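# Unscrew crooked microscope objective and reinstall it straight

## Task

The objective sitting in the front socket of the microscope's nosepiece turret is cross-threaded, held by under one turn of thread. Remove it without letting it fall, then thread it back in properly aligned until it is snug. The microscope must stay upright, and no part of its stand may shift by more than a few centimetres.

## Robot and tools

Robot. Two arms, left_arm and right_arm, each with a parallel two-finger gripper and a wrist camera. Calibrated bases in the scene frame: left_arm at (-0.033, +0.284, 0) m, right_arm at (+0.051, -0.359, 0) m, both turned about 2 degrees about z. A camera stand is fixed to the floor behind the arms. Joint ranges in rad, base to gripper: waist -2.618 to 3.054, shoulder 0 to 3.142, elbow 0 to 3.142 (straight at 2.901), wrist pitch -1.571 to 1.571, wrist yaw -1.571 to 1.571, wrist roll -2.094 to 2.094.

Frames. Scene frame: origin at table-top height, halfway between the nominal bases; +x points out over the table, +z up, and left_arm is on the +y side (not the image left). Reported hand positions, orientations and targets use this frame. Offsets you send are along each gripper's own Hand target axes: fingers point along its +z, and they open and close along its y. end_effector_position is the point between the pads, roughly 1 cm behind the tips. Reported pose may be off by a few cm, more at long reach.

execute_actions(actions, cameras). actions is a list of actions; each action is a table of up to 15 rows, one row per 1/30 s step; a short table repeats its last row until step 15. Every row has 14 numbers in [-1, 1]: left_arm dx, dy, dz, rx, ry, rz, opening, then the same seven for right_arm, always all 14. dx..rz are an offset (not a pose) from that arm's Hand target as it stood when the action began; each row is measured from that same start, not from the row before, but the next action starts from the updated Hand target, so repeating an offset moves further. Scale: 1.0 equals 0.6 m or 180 degrees; rx, ry, rz form one rotation vector. Opening is absolute: +1 fully open (0.094 m), -1 closed. To leave an arm idle send zeros for its six pose numbers and repeat its current opening; a 0 opening means half open. cameras: list of names, ["all"], [] or null; images come by default only with an empty actions list, which also shows the full status.

move(target, speed, blend, opening_speed, grip_force, blocking, cameras). target is one 14-number row laid out as above, or a list of up to 15 rows; every row's offsets count from the Hand targets at the start of the move, not from the previous row. Straight-line paths, all arms finishing together, capped at 10 s. speed: m/s, 0.002 to 2.9, default 0.25 (turn rate twice that in rad/s); one value or one per target. blend: corner rounding in m for lists, default 0 (stop at each). opening_speed: how fast openings change, per second on the -1..+1 scale, at least 0.2; use it to close gently. grip_force: newtons per pad, 10 to 50, one value or one per arm; it persists; lower force closes slowly. blocking=false returns after about 0.5 s while the move continues. Paths do not avoid obstacles or the other arm. A changed opening in a later row is applied once everything rests there. The result adds a move: line with the ending (done, off_target, moving, held, fault) and limits (paced: pose clipped; held: steps withheld). done means at rest within 10 mm and 2 degrees.

wait(seconds): 0 to 3600, sends nothing new; a running move continues and may end it early. stop(): brakes a running move; braking needs some distance. zoom_image(camera, region): camera is cam_high, cam_left_wrist or cam_right_wrist, from the newest images; region [x0, y0, x1, y1] in pixels, at most 504 by 504. finished_scene(scene): the current scene number; irreversible, so call it only once the objective is seated and stays so with the robot released.

Results. Per arm: end_effector_position (m) and end_effector_quat_wxyz in the scene frame, Hand target (last commanded pose after clipping, the base for next offsets), grip_measured (opening on the command scale; may read ~2.5 mm wide when empty, a few mm narrower than a held hard part), Joint positions (last entry = finger opening in m), joint velocities (omitted when within noise), joint torques (offset, noisy, first three wrap at ±28 N m), motor temperatures, Tool commands, and FAULT or MOTOR HOT lines. Cameras are 672x504 each.

Control notes. Commanded orientation is clipped to within 40 degrees of the current one per step, so turn large angles in stages (unscrewing and screwing need repeated wrist rolls, regrasping between them; wrist roll only spans about ±120 degrees). Grippers often stop short of the target from friction or load; another execute_actions call re-requests it, or send the gap as an offset. A blocked arm keeps pushing until you command it back past its gripper. Avoid paths near an arm's own base, which can whip the elbow round.

Avoid: dropping the objective or letting it fall off the table; knocking or tipping the microscope; fast contact, hard presses or slamming into fixed or heavy items; any contact or gripping between the two arms, their housings or wrist cameras; strain on camera cables; pushing toward unreachable poses or long stretched holds, which heat motors (MOTOR HOT at 75 °C, arm folds and is disabled at 90 °C, collapses at 100 °C). Close slowly on delicate parts; release by commanding an opening well above grip_measured.

Each tool is called after "Request:" in YAML: its name, and indented under it one key for each argument.

## Session

Request:
execute_actions:
  actions: []

Scene clock: 0.00 s.
left_arm: end_effector_position=(+0.3691, +0.2943, +0.1042) grip_measured=+1.000 end_effector_quat_wxyz=(+0.597, -0.036, +0.799, +0.053) | right_arm: end_effector_position=(+0.4436, -0.4018, +0.1089) grip_measured=+1.000 end_effector_quat_wxyz=(+0.607, +0.065, +0.791, -0.036)
Joint positions: left_arm=[-0.023 1.573 0.365 0.917 -0.188 -0.012 0.094] | right_arm=[-0.053 1.536 0.325 0.947 0.053 0.036 0.094]
Joint velocities: within noise
Joint torques (N m): no reading
Motor temperatures (°C): left_arm=[20 21 30 19 19 17 20] | right_arm=[18 24 25 22 17 17 19]
Heat: left arm: 30 °C; right arm: 25 °C.
Hand target: left_arm +0.3696, +0.2944, +0.1052; +0.597, -0.036, +0.800, +0.054 | right_arm +0.4447, -0.4020, +0.1117; +0.609, +0.065, +0.789, -0.036
Tool commands: left_gripper/opening=+1.0 right_gripper/opening=+1.0

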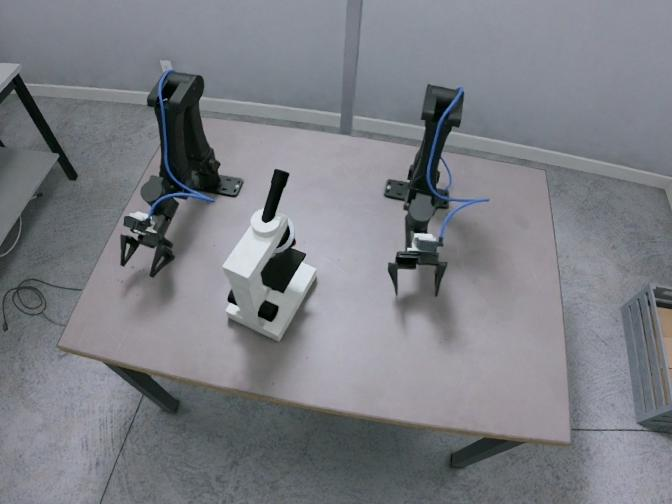

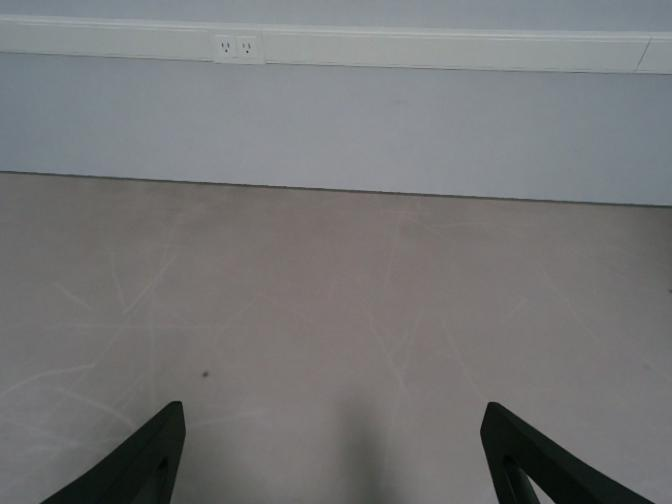

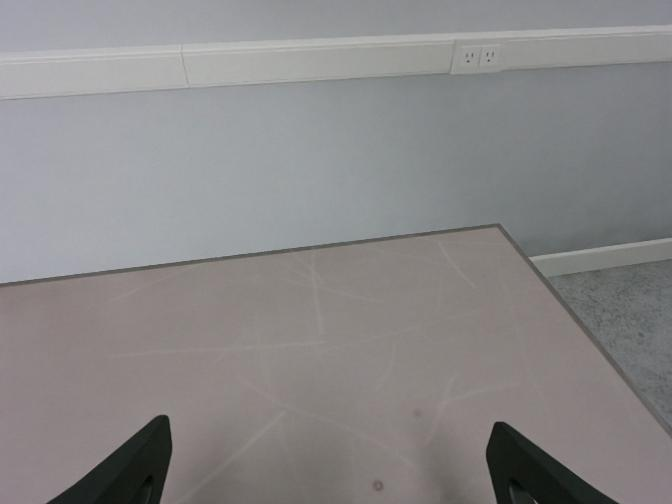

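Request:
zoom_image:
  camera: "cam_high"
  region: [190, 150, 350, 350]

Scaled by 2.520 from the camera's image (finer frame: 960x720).

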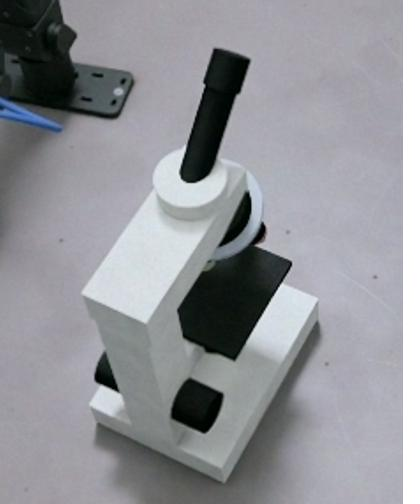

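Request:
move:
  target: [0.0088, -0.4842, -0.2855, 0.2425, -0.1976, -0.0211, 1.0, 0, 0, 0, 0, 0, 0, 1.0]
  speed: 0.3
  cameras: ["cam_high", "cam_left_wrist"]

Scene clock: 64.93 s.
left_arm: end_effector_position=(+0.2381, -0.0126, +0.1163) grip_measured=+1.000 end_effector_quat_wxyz=(+0.657, +0.230, +0.689, -0.204) | right_arm: end_effector_position=(+0.4436, -0.4018, +0.1089) grip_measured=+1.000 end_effector_quat_wxyz=(+0.607, +0.065, +0.791, -0.036)
Joint positions: left_arm=[-0.958 1.84 0.303 1.479 -0.371 0 0.094] | right_arm=[-0.053 1.536 0.325 0.947 0.053 0.036 0.094]
Joint torques (N m): left_arm=[-0.44 -4.23 5.05 2.51 -0.21 0.09] | right_arm=[-0.01 -5.94 5.3 1.64 0 0]
Motor temperatures (°C): left_arm=[20 23 30 27 18 17 20] | right_arm=[18 25 26 29 17 17 19]
Heat: left arm: 30 °C; right arm: 29 °C.
Hand target: left_arm +0.2411, -0.0158, +0.1358; +0.780, +0.177, +0.545, -0.253 | right_arm +0.4447, -0.4020, +0.1117; +0.609, +0.065, +0.789, -0.036
Off the commanded pose: left_arm 0.020 m, 23 deg | right_arm 0.003 m, 0 deg.
joint sent to its limit (left arm) — joint 4 (wrist pitch), upper limit. The joint targets are off in orientation, not in position.
move: off_target (left_arm)
cam_left_wrist: T_world_to_cam=[[-0.62617, -0.77921, 0.02742, 0.13829], [-0.38038, 0.2746, -0.88312, 0.25116], [0.68061, -0.56341, -0.46834, 0.00245]] pos_world=[0.18046, 0.04018, 0.21916]

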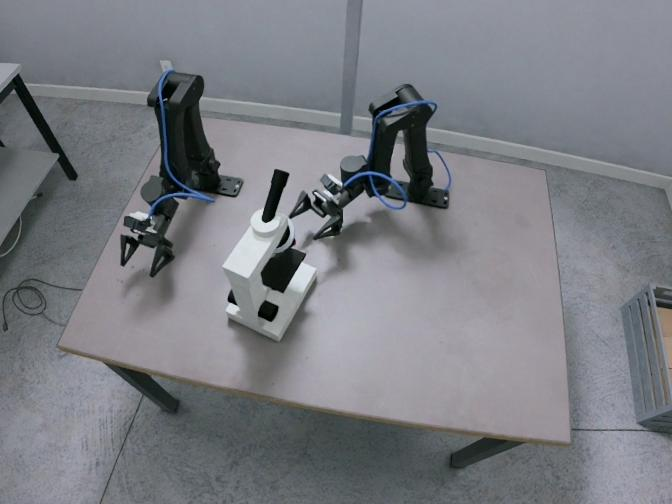

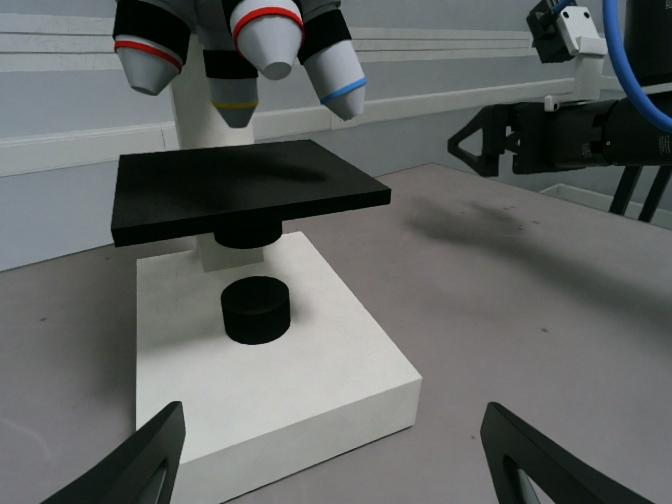

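Request:
zoom_image:
  camera: "cam_left_wrist"
  region: [90, 0, 390, 200]

Request:
move:
  target: [-0.15, 0.0, -0.1, 0, 0, 0, 1.0, 0, 0, 0, 0, 0, 0, 1.0]
  speed: 0.3
  cameras: ["cam_left_wrist"]

Scaled by 1.680 from the camera's image (finer frame: 960x720).

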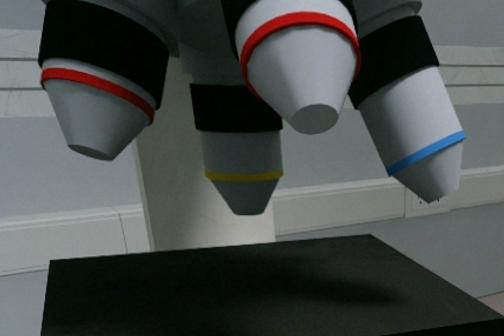

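Scene clock: 90.03 s.
left_arm: end_effector_position=(+0.1738, +0.0285, +0.1810) grip_measured=+1.000 end_effector_quat_wxyz=(+0.709, +0.229, +0.627, -0.228) | right_arm: end_effector_position=(+0.4436, -0.4018, +0.1089) grip_measured=+1.000 end_effector_quat_wxyz=(+0.607, +0.065, +0.791, -0.036)
Joint positions: left_arm=[-1.115 1.414 0.058 1.479 -0.488 0.098 0.094] | right_arm=[-0.053 1.536 0.325 0.947 0.053 0.036 0.094]
Joint torques (N m): left_arm=[-0.61 -3.51 3.45 2.41 -0.14 0.07] | right_arm=[-0.03 -5.91 5.27 1.65 0 0]
Motor temperatures (°C): left_arm=[20 22 30 33 18 17 20] | right_arm=[17 25 26 30 17 17 19]
Heat: left arm: 33 °C; right arm: 30 °C.
Hand target: left_arm +0.1704, +0.0354, +0.1998; +0.780, +0.177, +0.545, -0.253 | right_arm +0.4447, -0.4020, +0.1117; +0.609, +0.065, +0.789, -0.036
Off the commanded pose: left_arm 0.020 m, 14 deg | right_arm 0.003 m, 0 deg.
joint sent to its limit (left arm) — joint 4 (wrist pitch), upper limit. The joint targets are off in orientation, not in position.
move: off_target (left_arm)
cam_left_wrist: T_world_to_cam=[[-0.65654, -0.75429, 0.0003, 0.1378], [-0.24151, 0.20983, -0.94744, 0.26203], [0.71459, -0.6221, -0.31993, 0.06862]] pos_world=[0.10472, 0.09165, 0.27017]

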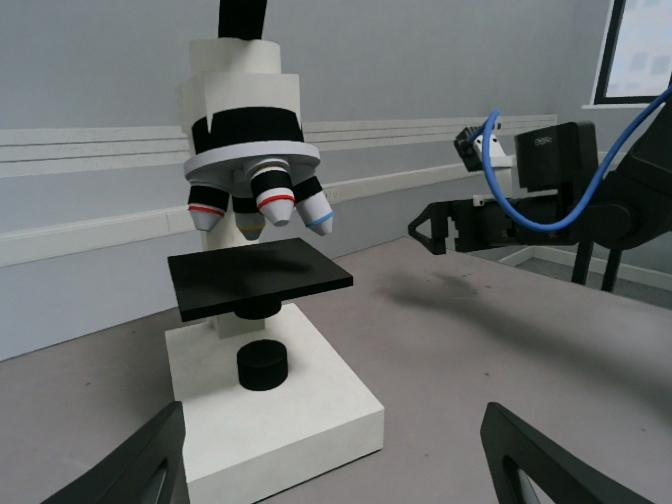

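Request:
zoom_image:
  camera: "cam_left_wrist"
  region: [160, 80, 370, 260]

Scaled by 2.400 from the camera's image (finer frame: 960x720).

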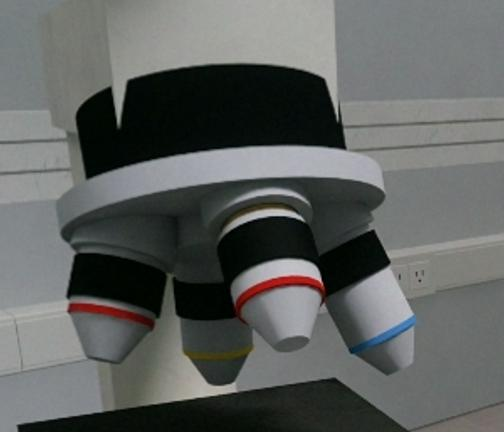

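Request:
move:
  target: [0.1002, 0.1915, 0.0712, 0.2366, 0.0533, -0.0638, -0.5, 0.0137, 0.3013, -0.3878, -0.4398, -0.1337, -0.0051, -0.9]
  speed: 0.3
  cameras: ["all"]

Scene clock: 154.60 s.
left_arm: end_effector_position=(+0.2842, +0.0919, +0.1488) grip_measured=-0.498 end_effector_quat_wxyz=(+0.531, +0.419, +0.559, -0.479) | right_arm: end_effector_position=(+0.2545, -0.1926, +0.1551) grip_measured=-0.897 end_effector_quat_wxyz=(+0.552, -0.394, +0.581, +0.449)
Joint positions: left_arm=[-0.019 1.912 0.528 1.478 1.318 -0.183 0.024] | right_arm=[-0.013 1.418 0.023 1.45 -1.325 0.14 0.005]
Joint torques (N m): left_arm=[0.36 -5.08 5.61 2.07 -0.03 -0.02] | right_arm=[0.62 -4.18 2.8 2.08 -0.11 0.03]
Motor temperatures (°C): left_arm=[19 22 28 38 18 17 20] | right_arm=[17 25 26 31 17 17 19]
Heat: left arm: 38 °C; right arm: 31 °C.
Hand target: left_arm +0.2870, +0.0928, +0.1579; +0.587, +0.413, +0.493, -0.493 | right_arm +0.2464, -0.1909, +0.1669; +0.650, -0.349, +0.499, +0.455
Off the commanded pose: left_arm 0.010 m, 10 deg | right_arm 0.014 m, 16 deg.
joint sent to its limit (left arm) — joint 4 (wrist pitch), upper limit. The joint targets are off in orientation, not in position.
joint sent to its limit (right arm) — joint 3 (elbow), lower limit, where the elbow is as bent as it goes. The joint targets are off in orientation, not in position.
move: off_target (left_arm, right_arm)
cam_left_wrist: T_world_to_cam=[[-0.98158, -0.13502, 0.13517, 0.27353], [-0.17665, 0.37185, -0.91133, 0.20611], [0.07278, -0.91842, -0.38886, 0.23877]] pos_world=[0.28752, 0.17958, 0.24371]
cam_right_wrist: T_world_to_cam=[[0.9404, -0.33958, -0.01829, -0.30243], [-0.14914, -0.36346, -0.91959, 0.16848], [0.30563, 0.86751, -0.39244, 0.26166]] pos_world=[0.22956, -0.26846, 0.25209]

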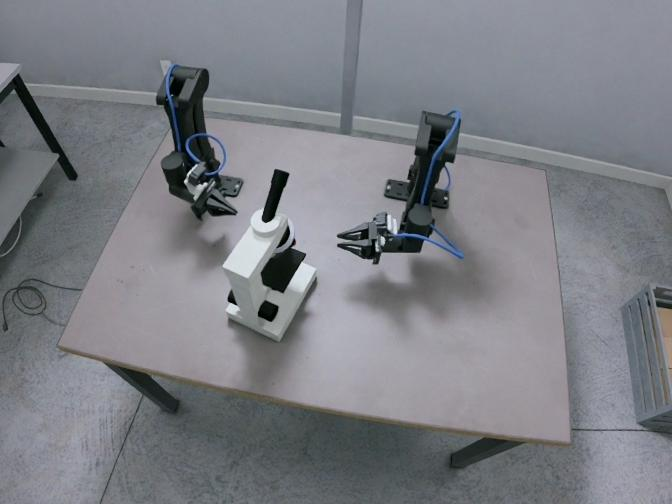

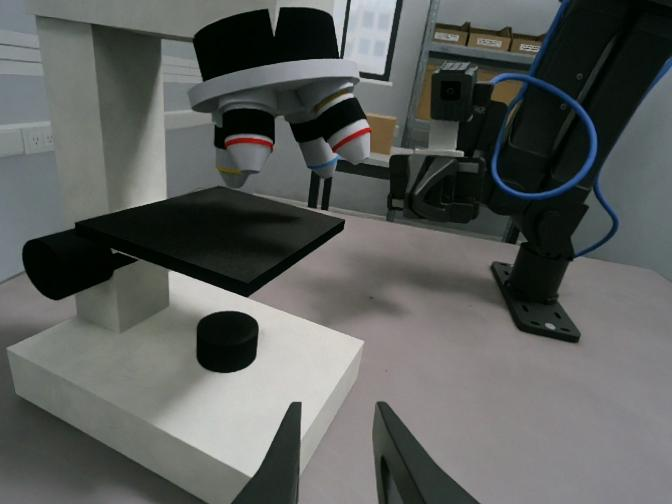

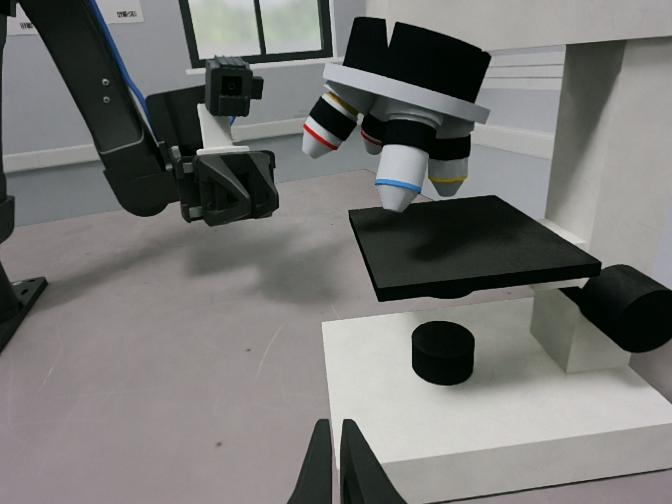

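Request:
zoom_image:
  camera: "cam_left_wrist"
  region: [180, 0, 400, 220]

Request:
zoom_image:
  camera: "cam_right_wrist"
  region: [290, 10, 510, 230]

Scaled by 2.291 from the camera's image (finer frame: 960x720).

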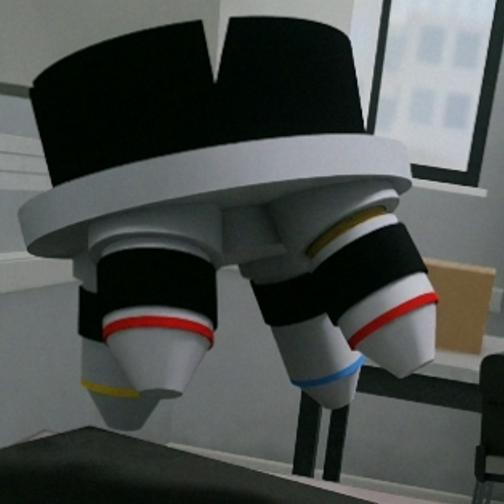

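Scaled by 2.291 from the camera's image (finer frame: 960x720).

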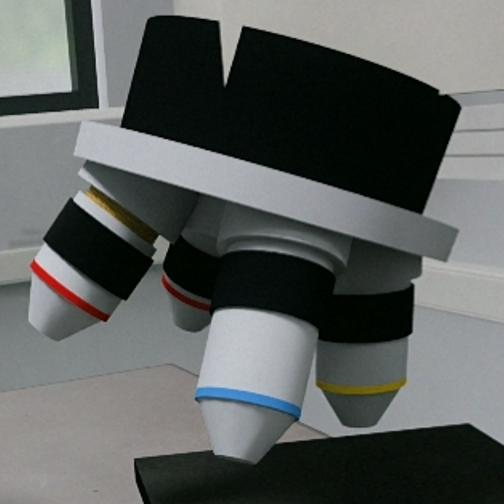

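Request:
move:
  target: [-0.0815, -0.1595, 0.1815, -0.3767, 0.0487, 0.0333, 0.0, 0, 0, 0, 0, 0, 0, -0.9]
  speed: 0.3
  cameras: ["cam_left_wrist", "cam_right_wrist"]

Scene clock: 275.73 s.
left_arm: end_effector_position=(+0.2087, -0.0187, +0.2236) grip_measured=-0.001 end_effector_quat_wxyz=(+0.704, +0.079, +0.701, -0.080) | right_arm: end_effector_position=(+0.2545, -0.1926, +0.1550) grip_measured=-0.897 end_effector_quat_wxyz=(+0.552, -0.394, +0.581, +0.449)
Joint positions: left_arm=[-1.29 1.516 0.588 0.938 -1.103 0.008 0.047] | right_arm=[-0.013 1.418 0.023 1.45 -1.326 0.14 0.005]
Joint torques (N m): left_arm=[-0.16 -3.95 8.46 1.21 -0.18 -0.05] | right_arm=[0.62 -4.21 2.78 2.08 -0.11 0.03]
Heat: left arm: 39 °C; right arm: 35 °C.
Hand target: left_arm +0.2100, -0.0211, +0.2251; +0.703, +0.074, +0.703, -0.074 | right_arm +0.2464, -0.1909, +0.1669; +0.650, -0.349, +0.499, +0.455
Off the commanded pose: left_arm 0.003 m, 1 deg | right_arm 0.014 m, 16 deg.
joint sent to its limit (right arm) — joint 3 (elbow), lower limit, where the elbow is as bent as it goes. The joint targets are off in orientation, not in position.
move: done
cam_left_wrist: T_world_to_cam=[[-0.27513, -0.9603, 0.04623, 0.03146], [-0.41008, 0.07373, -0.90907, 0.34464], [0.86956, -0.26907, -0.41408, 0.02326]] pos_world=[0.12976, 0.01106, 0.32148]
cam_right_wrist: T_world_to_cam=[[0.94054, -0.33918, -0.01834, -0.30235], [-0.14906, -0.3636, -0.91955, 0.16842], [0.30523, 0.86761, -0.39254, 0.26181]] pos_world=[0.22956, -0.26846, 0.25209]

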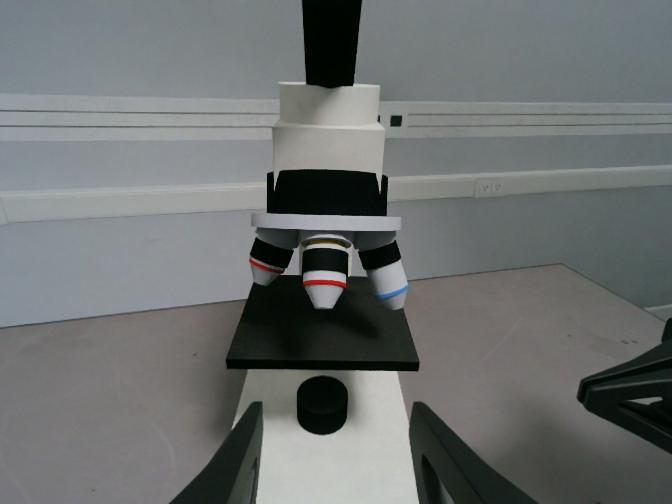

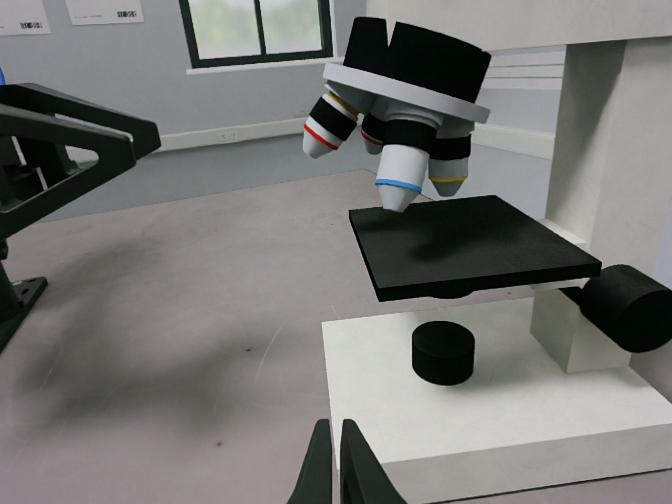

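Request:
zoom_image:
  camera: "cam_left_wrist"
  region: [240, 190, 410, 320]

Request:
zoom_image:
  camera: "cam_right_wrist"
  region: [290, 60, 430, 200]

Scaled by 2.965 from the camera's image (finer frame: 960x720).

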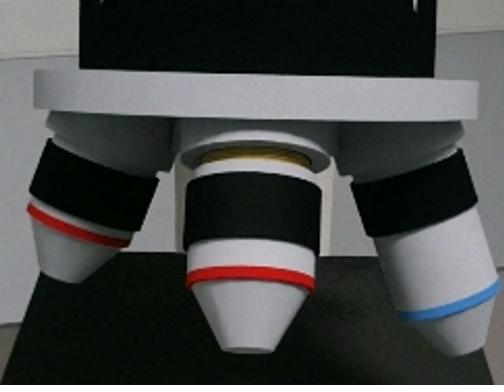

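Scaled by 3.600 from the camera's image (finer frame: 960x720).

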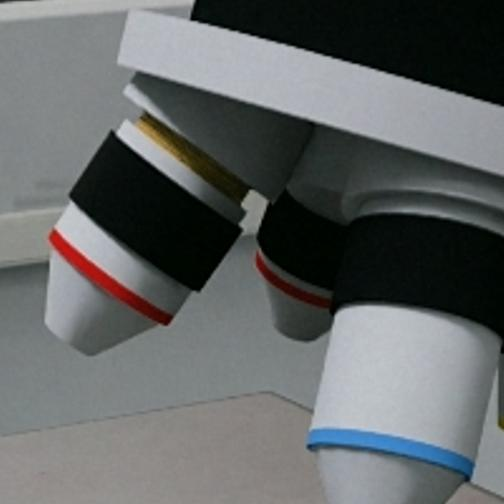

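Request:
zoom_image:
  camera: "cam_right_wrist"
  region: [296, 70, 376, 170]

Request:
zoom_image:
  camera: "cam_left_wrist"
  region: [290, 220, 360, 320]

Scaled by 5.040 from the camera's image (finer frame: 960x720).

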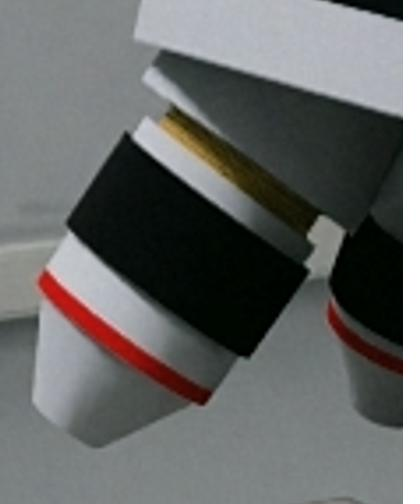

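Scaled by 5.040 from the camera's image (finer frame: 960x720).

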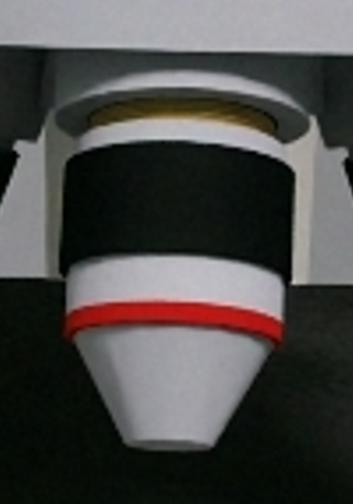

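Request:
zoom_image:
  camera: "cam_left_wrist"
  region: [240, 210, 310, 300]

Request:
zoom_image:
  camera: "cam_left_wrist"
  region: [345, 220, 415, 320]

Request:
zoom_image:
  camera: "cam_right_wrist"
  region: [420, 100, 500, 210]

Scaled by 5.600 from the camera's image (finer frame: 960x720).

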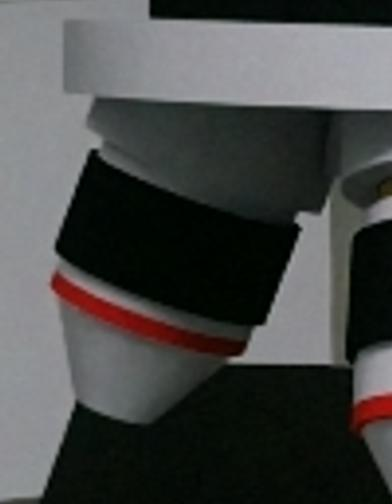

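Scaled by 5.040 from the camera's image (finer frame: 960x720).

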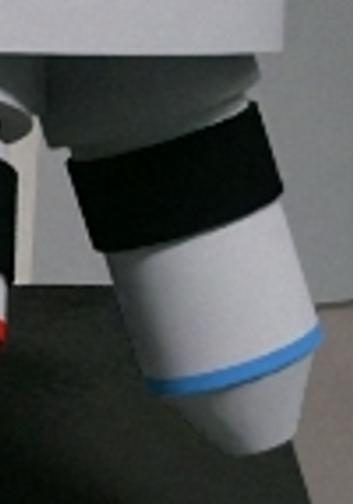

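Scaled by 4.582 from the camera's image (finer frame: 960x720).

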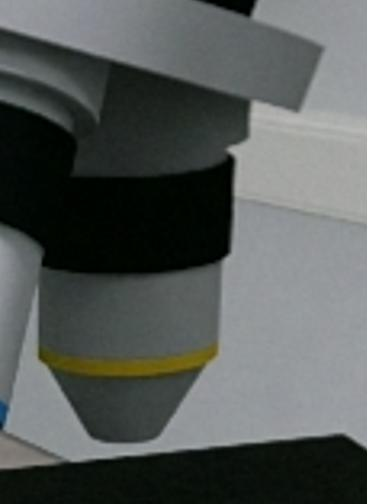

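Request:
zoom_image:
  camera: "cam_right_wrist"
  region: [480, 20, 672, 420]

Request:
zoom_image:
  camera: "cam_left_wrist"
  region: [200, 0, 450, 240]

Scaled by 1.260 from the camera's image (finer frame: 960x720).

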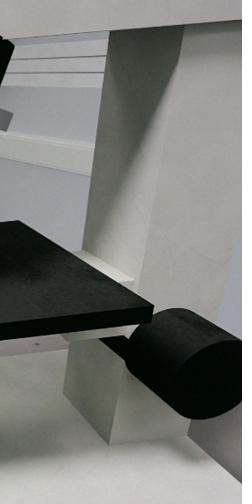

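Scaled by 2.016 from the camera's image (finer frame: 960x720).

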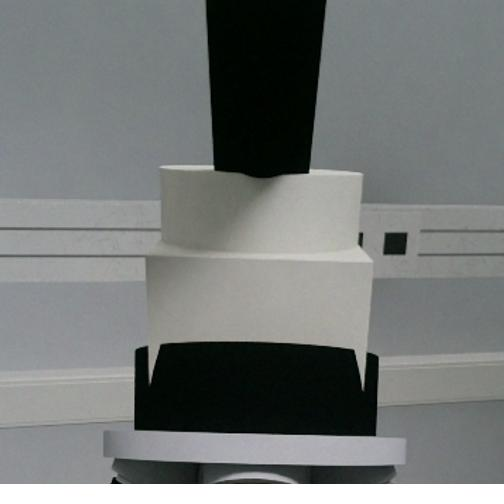

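Request:
zoom_image:
  camera: "cam_right_wrist"
  region: [160, 0, 360, 80]

Scaled by 2.520 from the camera's image (finer frame: 960x720).

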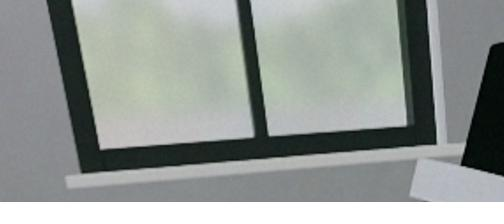

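Request:
zoom_image:
  camera: "cam_right_wrist"
  region: [0, 60, 200, 280]

Scaled by 2.291 from the camera's image (finer frame: 960x720).

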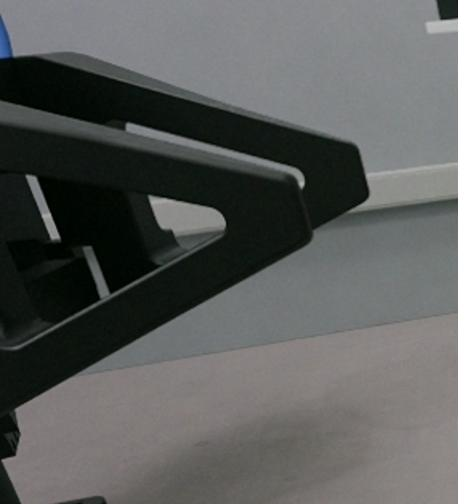

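Request:
move:
  target: [0.0045, -0.0323, 0.0973, -0.1348, 0, 0.0980, -0.1, 0, 0, 0, 0, 0, 0, -0.9]
  speed: 0.2
  grip_force: [25, 50]
  cameras: ["cam_left_wrist", "cam_right_wrist"]

Scene clock: 560.47 s.
left_arm: end_effector_position=(+0.2596, -0.0509, +0.2239) grip_measured=-0.098 end_effector_quat_wxyz=(+0.699, +0.044, +0.691, +0.177) | right_arm: end_effector_position=(+0.2545, -0.1926, +0.1550) grip_measured=-0.897 end_effector_quat_wxyz=(+0.552, -0.394, +0.581, +0.449)
Joint positions: left_arm=[-1.231 1.998 1.04 1.296 -1.447 0.647 0.042] | right_arm=[-0.013 1.418 0.023 1.45 -1.326 0.14 0.005]
Joint torques (N m): left_arm=[0.66 -7.04 7.66 1.11 0.07 -0.03] | right_arm=[0.59 -4.23 2.76 2.08 -0.11 0.02]
Motor temperatures (°C): left_arm=[19 22 30 27 18 17 19] | right_arm=[17 23 22 40 17 17 19]
Heat: left arm: 30 °C; right arm: 40 °C.
Hand target: left_arm +0.2631, -0.0522, +0.2223; +0.706, +0.031, +0.683, +0.183 | right_arm +0.2464, -0.1909, +0.1669; +0.650, -0.349, +0.499, +0.455
Off the commanded pose: left_arm 0.004 m, 2 deg | right_arm 0.014 m, 16 deg.
joint sent to its limit (right arm) — joint 3 (elbow), lower limit, where the elbow is as bent as it goes. The joint targets are off in orientation, not in position.
grip_force (N): 25, 50
move: done
cam_left_wrist: T_world_to_cam=[[0.13486, -0.95521, -0.26341, -0.02238], [-0.42543, 0.18427, -0.88603, 0.37278], [0.89489, 0.23155, -0.38153, -0.01793]] pos_world=[0.17765, -0.08592, 0.31756]
cam_right_wrist: T_world_to_cam=[[0.94054, -0.33918, -0.01834, -0.30235], [-0.14906, -0.3636, -0.91955, 0.16842], [0.30523, 0.86761, -0.39254, 0.26181]] pos_world=[0.22956, -0.26846, 0.25209]

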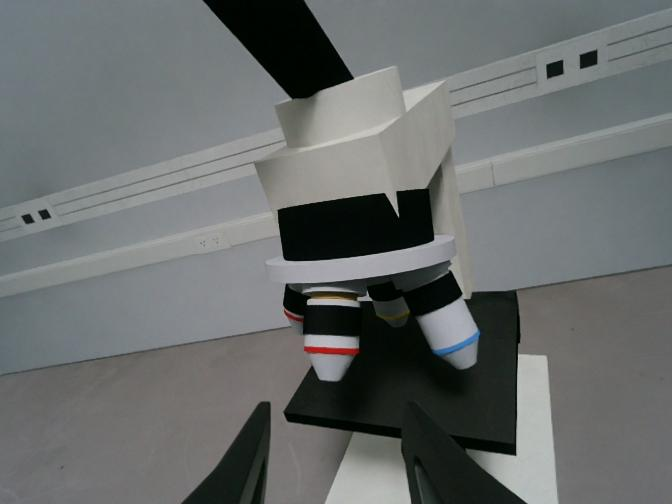

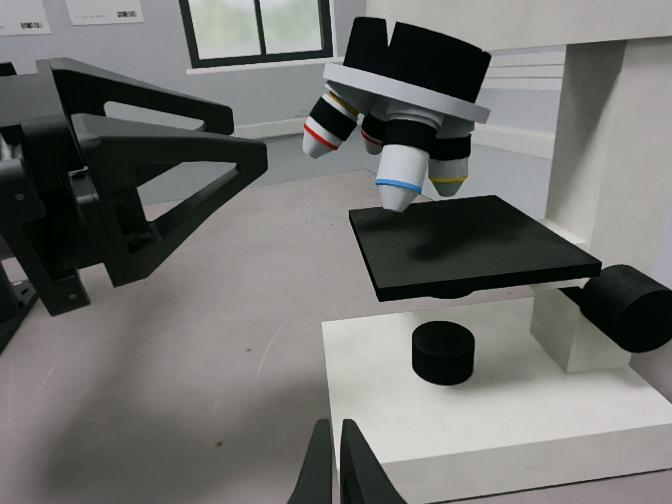

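Request:
move:
  target: [0, 0, 0.0717, 0, 0, 0, -0.22, 0, 0, 0, 0, 0, 0, -0.9]
  speed: 0.1
  cameras: ["cam_left_wrist", "cam_right_wrist"]

Scene clock: 590.40 s.
left_arm: end_effector_position=(+0.3002, -0.0391, +0.2270) grip_measured=-0.218 end_effector_quat_wxyz=(+0.705, +0.033, +0.683, +0.186) | right_arm: end_effector_position=(+0.2545, -0.1926, +0.1550) grip_measured=-0.897 end_effector_quat_wxyz=(+0.552, -0.394, +0.581, +0.449)
Joint positions: left_arm=[-1.124 2.016 1.074 1.254 -1.361 0.611 0.037] | right_arm=[-0.013 1.418 0.023 1.45 -1.326 0.14 0.005]
Joint torques (N m): left_arm=[0.68 -7.3 8.01 1.01 0.19 -0.18] | right_arm=[0.65 -4.21 2.76 2.1 -0.11 0.04]
Heat: left arm: 29 °C; right arm: 40 °C.
Hand target: left_arm +0.3051, -0.0433, +0.2250; +0.706, +0.031, +0.683, +0.183 | right_arm +0.2464, -0.1909, +0.1669; +0.650, -0.349, +0.499, +0.455
Off the commanded pose: left_arm 0.007 m, 0 deg | right_arm 0.014 m, 16 deg.
joint sent to its limit (right arm) — joint 3 (elbow), lower limit, where the elbow is as bent as it goes. The joint targets are off in orientation, not in position.
grip_force (N): 25, 50
move: done
cam_left_wrist: T_world_to_cam=[[0.16352, -0.95162, -0.26016, -0.02492], [-0.40891, 0.17461, -0.89572, 0.38748], [0.89781, 0.25284, -0.36057, -0.06061]] pos_world=[0.21694, -0.07605, 0.31873]
cam_right_wrist: T_world_to_cam=[[0.94054, -0.33918, -0.01834, -0.30235], [-0.14906, -0.3636, -0.91955, 0.16842], [0.30523, 0.86761, -0.39254, 0.26181]] pos_world=[0.22956, -0.26846, 0.25209]

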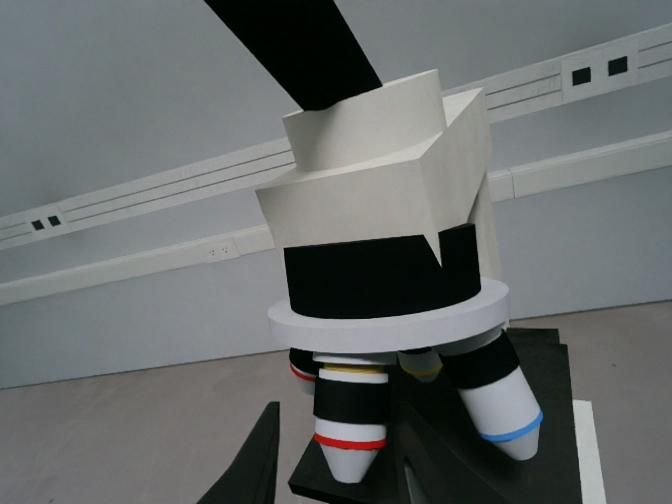

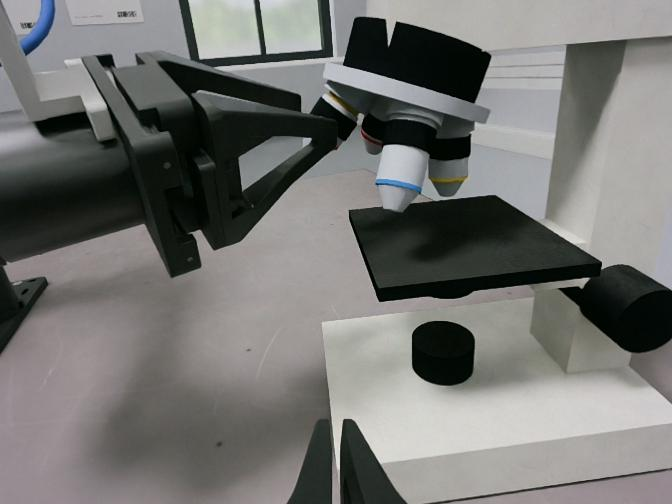

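Request:
move:
  target: [0.0007, -0.0092, 0.0178, 0, 0, 0, -0.22, 0, 0, 0, 0, 0, 0, -0.9]
  speed: 0.05
  cameras: ["cam_left_wrist", "cam_right_wrist"]

Scene clock: 601.30 s.
left_arm: end_effector_position=(+0.3127, -0.0411, +0.2260) grip_measured=-0.218 end_effector_quat_wxyz=(+0.705, +0.033, +0.683, +0.186) | right_arm: end_effector_position=(+0.2545, -0.1926, +0.1550) grip_measured=-0.897 end_effector_quat_wxyz=(+0.552, -0.394, +0.581, +0.449)
Joint positions: left_arm=[-1.097 2.034 1.107 1.21 -1.337 0.581 0.037] | right_arm=[-0.013 1.418 0.023 1.45 -1.326 0.14 0.005]
Joint torques (N m): left_arm=[0.35 -7.43 8.18 1.07 0.18 -0.15] | right_arm=[0.62 -4.19 2.77 2.09 -0.12 0.02]
Heat: left arm: 28 °C; right arm: 40 °C.
Hand target: left_arm +0.3167, -0.0462, +0.2238; +0.706, +0.031, +0.683, +0.183 | right_arm +0.2464, -0.1909, +0.1669; +0.650, -0.349, +0.499, +0.455
Off the commanded pose: left_arm 0.007 m, 0 deg | right_arm 0.014 m, 16 deg.
joint sent to its limit (right arm) — joint 3 (elbow), lower limit, where the elbow is as bent as it goes. The joint targets are off in orientation, not in position.
grip_force (N): 25, 50
move: done
cam_left_wrist: T_world_to_cam=[[0.16565, -0.95133, -0.25987, -0.02991], [-0.40872, 0.17359, -0.896, 0.39196], [0.8975, 0.25464, -0.36007, -0.07162]] pos_world=[0.22944, -0.07825, 0.31763]
cam_right_wrist: T_world_to_cam=[[0.94054, -0.33918, -0.01834, -0.30235], [-0.14906, -0.3636, -0.91955, 0.16842], [0.30523, 0.86761, -0.39254, 0.26181]] pos_world=[0.22956, -0.26846, 0.25209]

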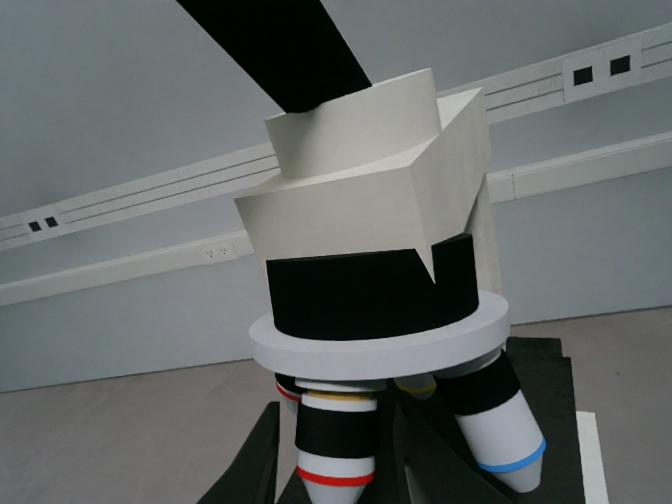

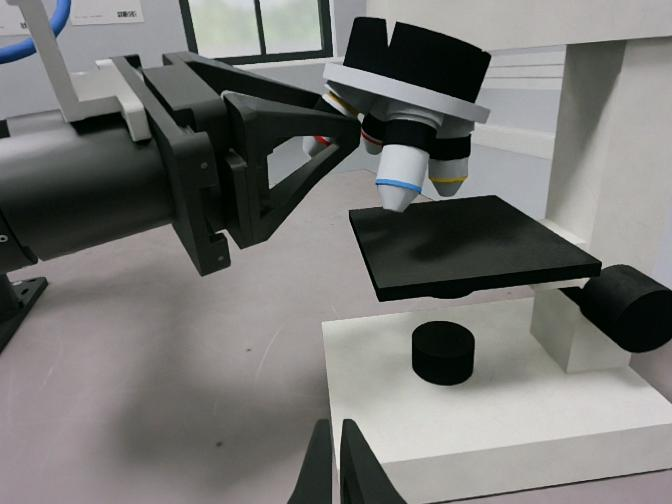

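Request:
zoom_image:
  camera: "cam_left_wrist"
  region: [230, 350, 450, 504]

Request:
zoom_image:
  camera: "cam_right_wrist"
  region: [290, 60, 430, 200]

Scaled by 2.291 from the camera's image (finer frame: 960x720).

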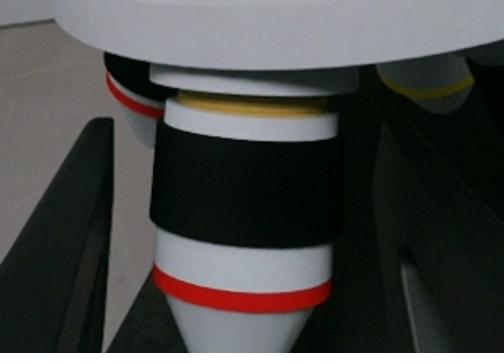

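Scaled by 3.600 from the camera's image (finer frame: 960x720).

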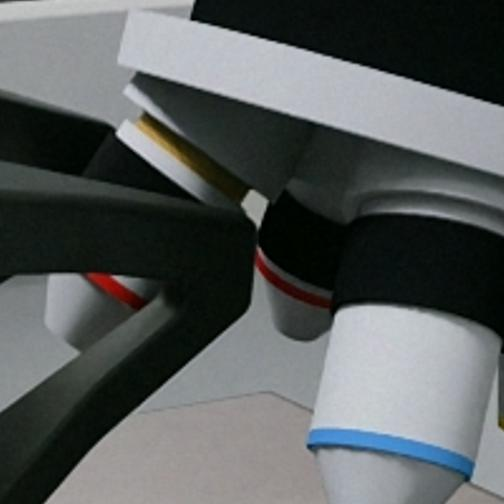

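Request:
move:
  target: [0, 0, 0, 0, 0, 0, -0.6, 0, 0, 0, 0, 0, 0, -0.9]
  speed: 0.05
  opening_speed: 0.4
  cameras: ["cam_left_wrist", "cam_right_wrist"]

Scene clock: 617.77 s.
left_arm: end_effector_position=(+0.3127, -0.0411, +0.2257) grip_measured=-0.471 end_effector_quat_wxyz=(+0.705, +0.033, +0.683, +0.187) | right_arm: end_effector_position=(+0.2545, -0.1926, +0.1550) grip_measured=-0.897 end_effector_quat_wxyz=(+0.552, -0.394, +0.581, +0.449)
Joint positions: left_arm=[-1.097 2.034 1.107 1.207 -1.338 0.58 0.025] | right_arm=[-0.013 1.418 0.023 1.45 -1.326 0.14 0.005]
Joint torques (N m): left_arm=[0.34 -7.51 8.17 1.07 0.19 -0.17] | right_arm=[0.59 -4.19 2.78 2.09 -0.11 0.02]
Heat: left arm: 29 °C; right arm: 40 °C.
Hand target: left_arm +0.3168, -0.0462, +0.2237; +0.706, +0.031, +0.683, +0.183 | right_arm +0.2464, -0.1909, +0.1669; +0.650, -0.349, +0.499, +0.455
Off the commanded pose: left_arm 0.007 m, 1 deg | right_arm 0.014 m, 16 deg.
joint sent to its limit (right arm) — joint 3 (elbow), lower limit, where the elbow is as bent as it goes. The joint targets are off in orientation, not in position.
grip_force (N): 25, 50
move: done
cam_left_wrist: T_world_to_cam=[[0.16602, -0.951, -0.26084, -0.02982], [-0.40973, 0.17407, -0.89544, 0.39193], [0.89697, 0.25554, -0.36076, -0.07135]] pos_world=[0.22954, -0.07835, 0.31744]
cam_right_wrist: T_world_to_cam=[[0.94054, -0.33918, -0.01834, -0.30235], [-0.14906, -0.3636, -0.91955, 0.16842], [0.30523, 0.86761, -0.39254, 0.26181]] pos_world=[0.22956, -0.26846, 0.25209]

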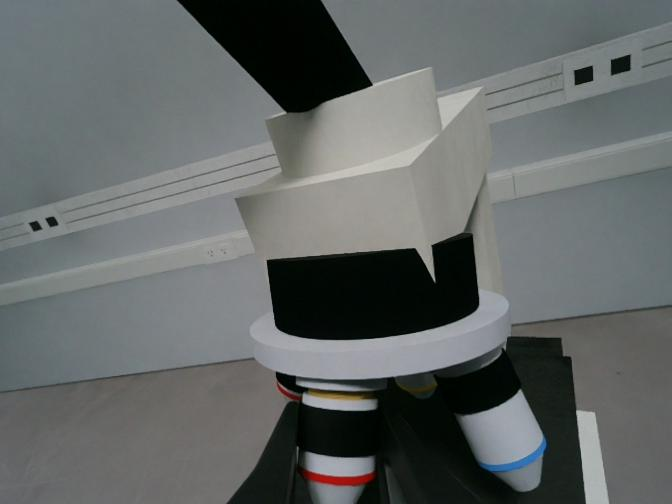

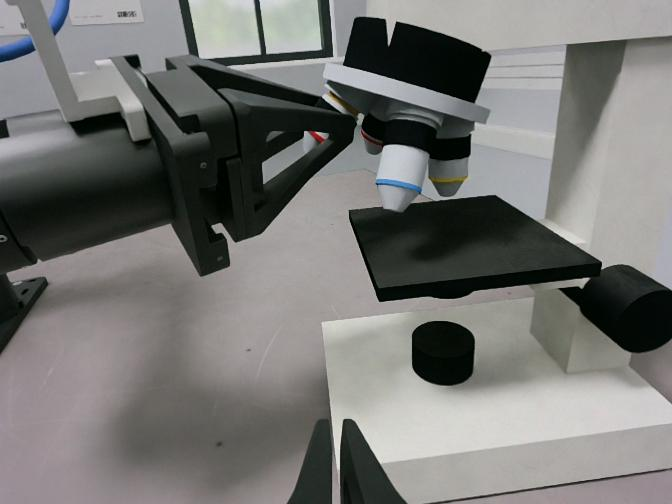

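Request:
move:
  target: [0, 0, 0, 0.2, 0.0012, -0.15, -0.6, 0, 0, 0, 0, 0, 0, -0.9]
  speed: 0.2
  cameras: ["cam_left_wrist", "cam_right_wrist"]

Scene clock: 631.83 s.
left_arm: end_effector_position=(+0.3185, -0.0348, +0.2222) grip_measured=-0.471 end_effector_quat_wxyz=(+0.694, +0.080, +0.699, -0.151) | right_arm: end_effector_position=(+0.2545, -0.1926, +0.1550) grip_measured=-0.897 end_effector_quat_wxyz=(+0.552, -0.394, +0.581, +0.449)
Joint positions: left_arm=[-0.929 1.695 0.763 0.943 -0.639 -0.093 0.025] | right_arm=[-0.013 1.418 0.023 1.45 -1.326 0.14 0.005]
Joint torques (N m): left_arm=[1.01 -6.83 6.46 1.65 0.81 -0.7] | right_arm=[0.61 -4.19 2.78 2.08 -0.12 0.03]
Heat: left arm: 29 °C; right arm: 40 °C.
Hand target: left_arm +0.3167, -0.0462, +0.2238; +0.683, +0.088, +0.696, -0.202 | right_arm +0.2464, -0.1909, +0.1669; +0.650, -0.349, +0.499, +0.455
Off the commanded pose: left_arm 0.012 m, 6 deg | right_arm 0.014 m, 16 deg.
joint sent to its limit (right arm) — joint 3 (elbow), lower limit, where the elbow is as bent as it goes. The joint targets are off in orientation, not in position.
grip_force (N): 25, 50
move: off_target (left_arm)
cam_left_wrist: T_world_to_cam=[[-0.37039, -0.91761, 0.14426, 0.05633], [-0.42502, 0.02933, -0.90471, 0.39199], [0.82593, -0.39641, -0.40087, -0.07057]] pos_world=[0.24576, 0.01222, 0.31822]
cam_right_wrist: T_world_to_cam=[[0.94054, -0.33918, -0.01834, -0.30235], [-0.14906, -0.3636, -0.91955, 0.16842], [0.30523, 0.86761, -0.39254, 0.26181]] pos_world=[0.22956, -0.26846, 0.25209]

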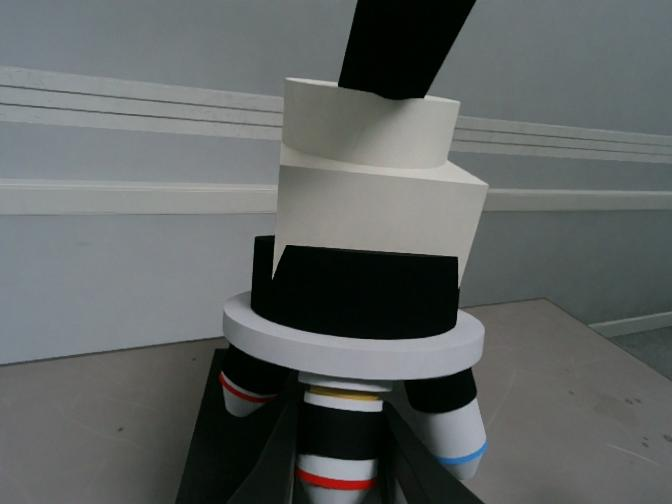

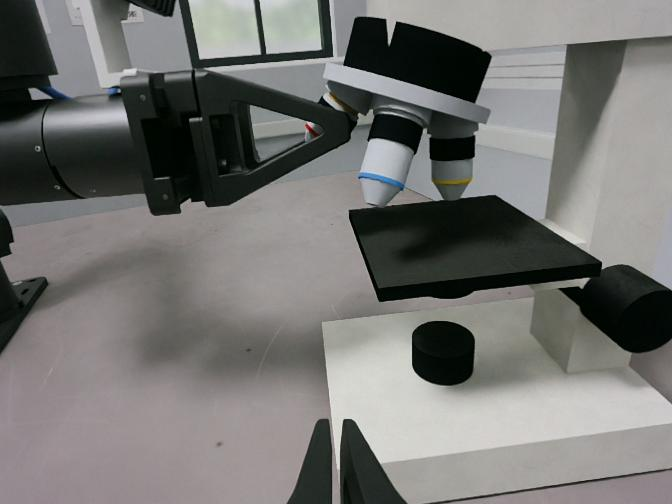

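Request:
move:
  target: [-0.0037, -0.0143, -0.0045, 0.111, 0.0007, -0.083, -0.6, 0, 0, 0, 0, 0, 0, -0.9]
  speed: 0.15
  cameras: ["cam_left_wrist", "cam_right_wrist"]

Scene clock: 661.90 s.
left_arm: end_effector_position=(+0.3177, -0.0408, +0.2216) grip_measured=-0.471 end_effector_quat_wxyz=(+0.637, +0.108, +0.671, -0.363) | right_arm: end_effector_position=(+0.2545, -0.1926, +0.1550) grip_measured=-0.897 end_effector_quat_wxyz=(+0.552, -0.394, +0.581, +0.449)
Joint positions: left_arm=[-0.754 1.686 0.661 1.1 -0.114 -0.351 0.025] | right_arm=[-0.013 1.418 0.023 1.45 -1.326 0.14 0.005]
Joint torques (N m): left_arm=[-0.24 -5.07 6.86 2.1 0.58 -0.55] | right_arm=[0.65 -4.22 2.78 2.08 -0.11 0.02]
Heat: left arm: 29 °C; right arm: 40 °C.
Hand target: left_arm +0.3109, -0.0525, +0.2272; +0.625, +0.114, +0.657, -0.406 | right_arm +0.2464, -0.1909, +0.1669; +0.650, -0.349, +0.499, +0.455
Off the commanded pose: left_arm 0.015 m, 5 deg | right_arm 0.014 m, 16 deg.
joint sent to its limit (right arm) — joint 3 (elbow), lower limit, where the elbow is as bent as it goes. The joint targets are off in orientation, not in position.
grip_force (N): 25, 50
move: off_target (left_arm)
cam_left_wrist: T_world_to_cam=[[-0.64035, -0.66269, 0.38833, 0.09265], [-0.48823, -0.03913, -0.87184, 0.40119], [0.59295, -0.74787, -0.29849, -0.03557]] pos_world=[0.27629, 0.05049, 0.30318]
cam_right_wrist: T_world_to_cam=[[0.94054, -0.33918, -0.01834, -0.30235], [-0.14906, -0.3636, -0.91955, 0.16842], [0.30523, 0.86761, -0.39254, 0.26181]] pos_world=[0.22956, -0.26846, 0.25209]

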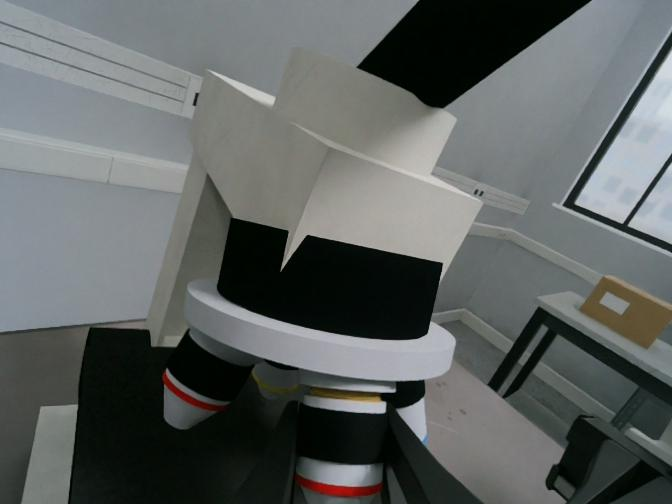

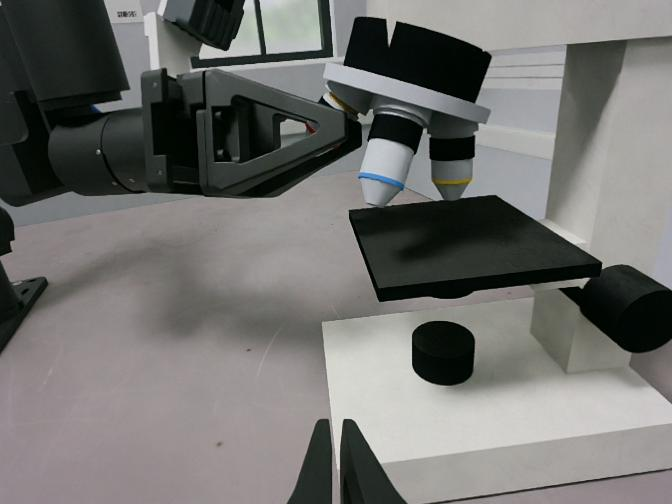

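Request:
zoom_image:
  camera: "cam_left_wrist"
  region: [180, 340, 450, 504]

Request:
zoom_image:
  camera: "cam_right_wrist"
  region: [290, 50, 500, 220]

Scaled by 1.867 from the camera's image (finer frame: 960x720).

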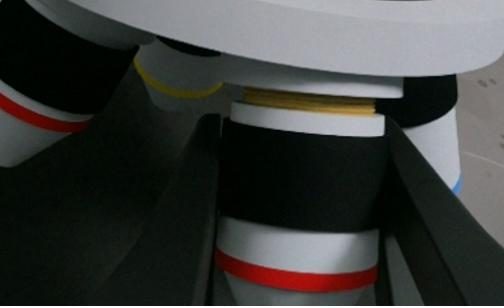

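Scaled by 2.400 from the camera's image (finer frame: 960x720).

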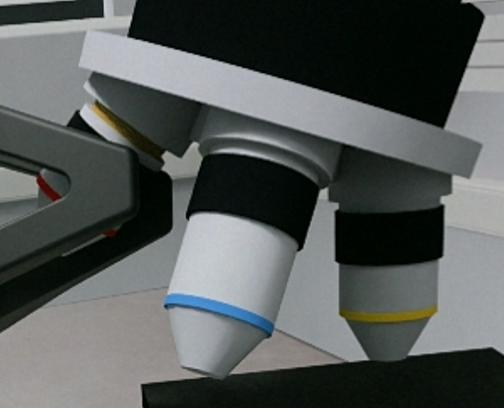

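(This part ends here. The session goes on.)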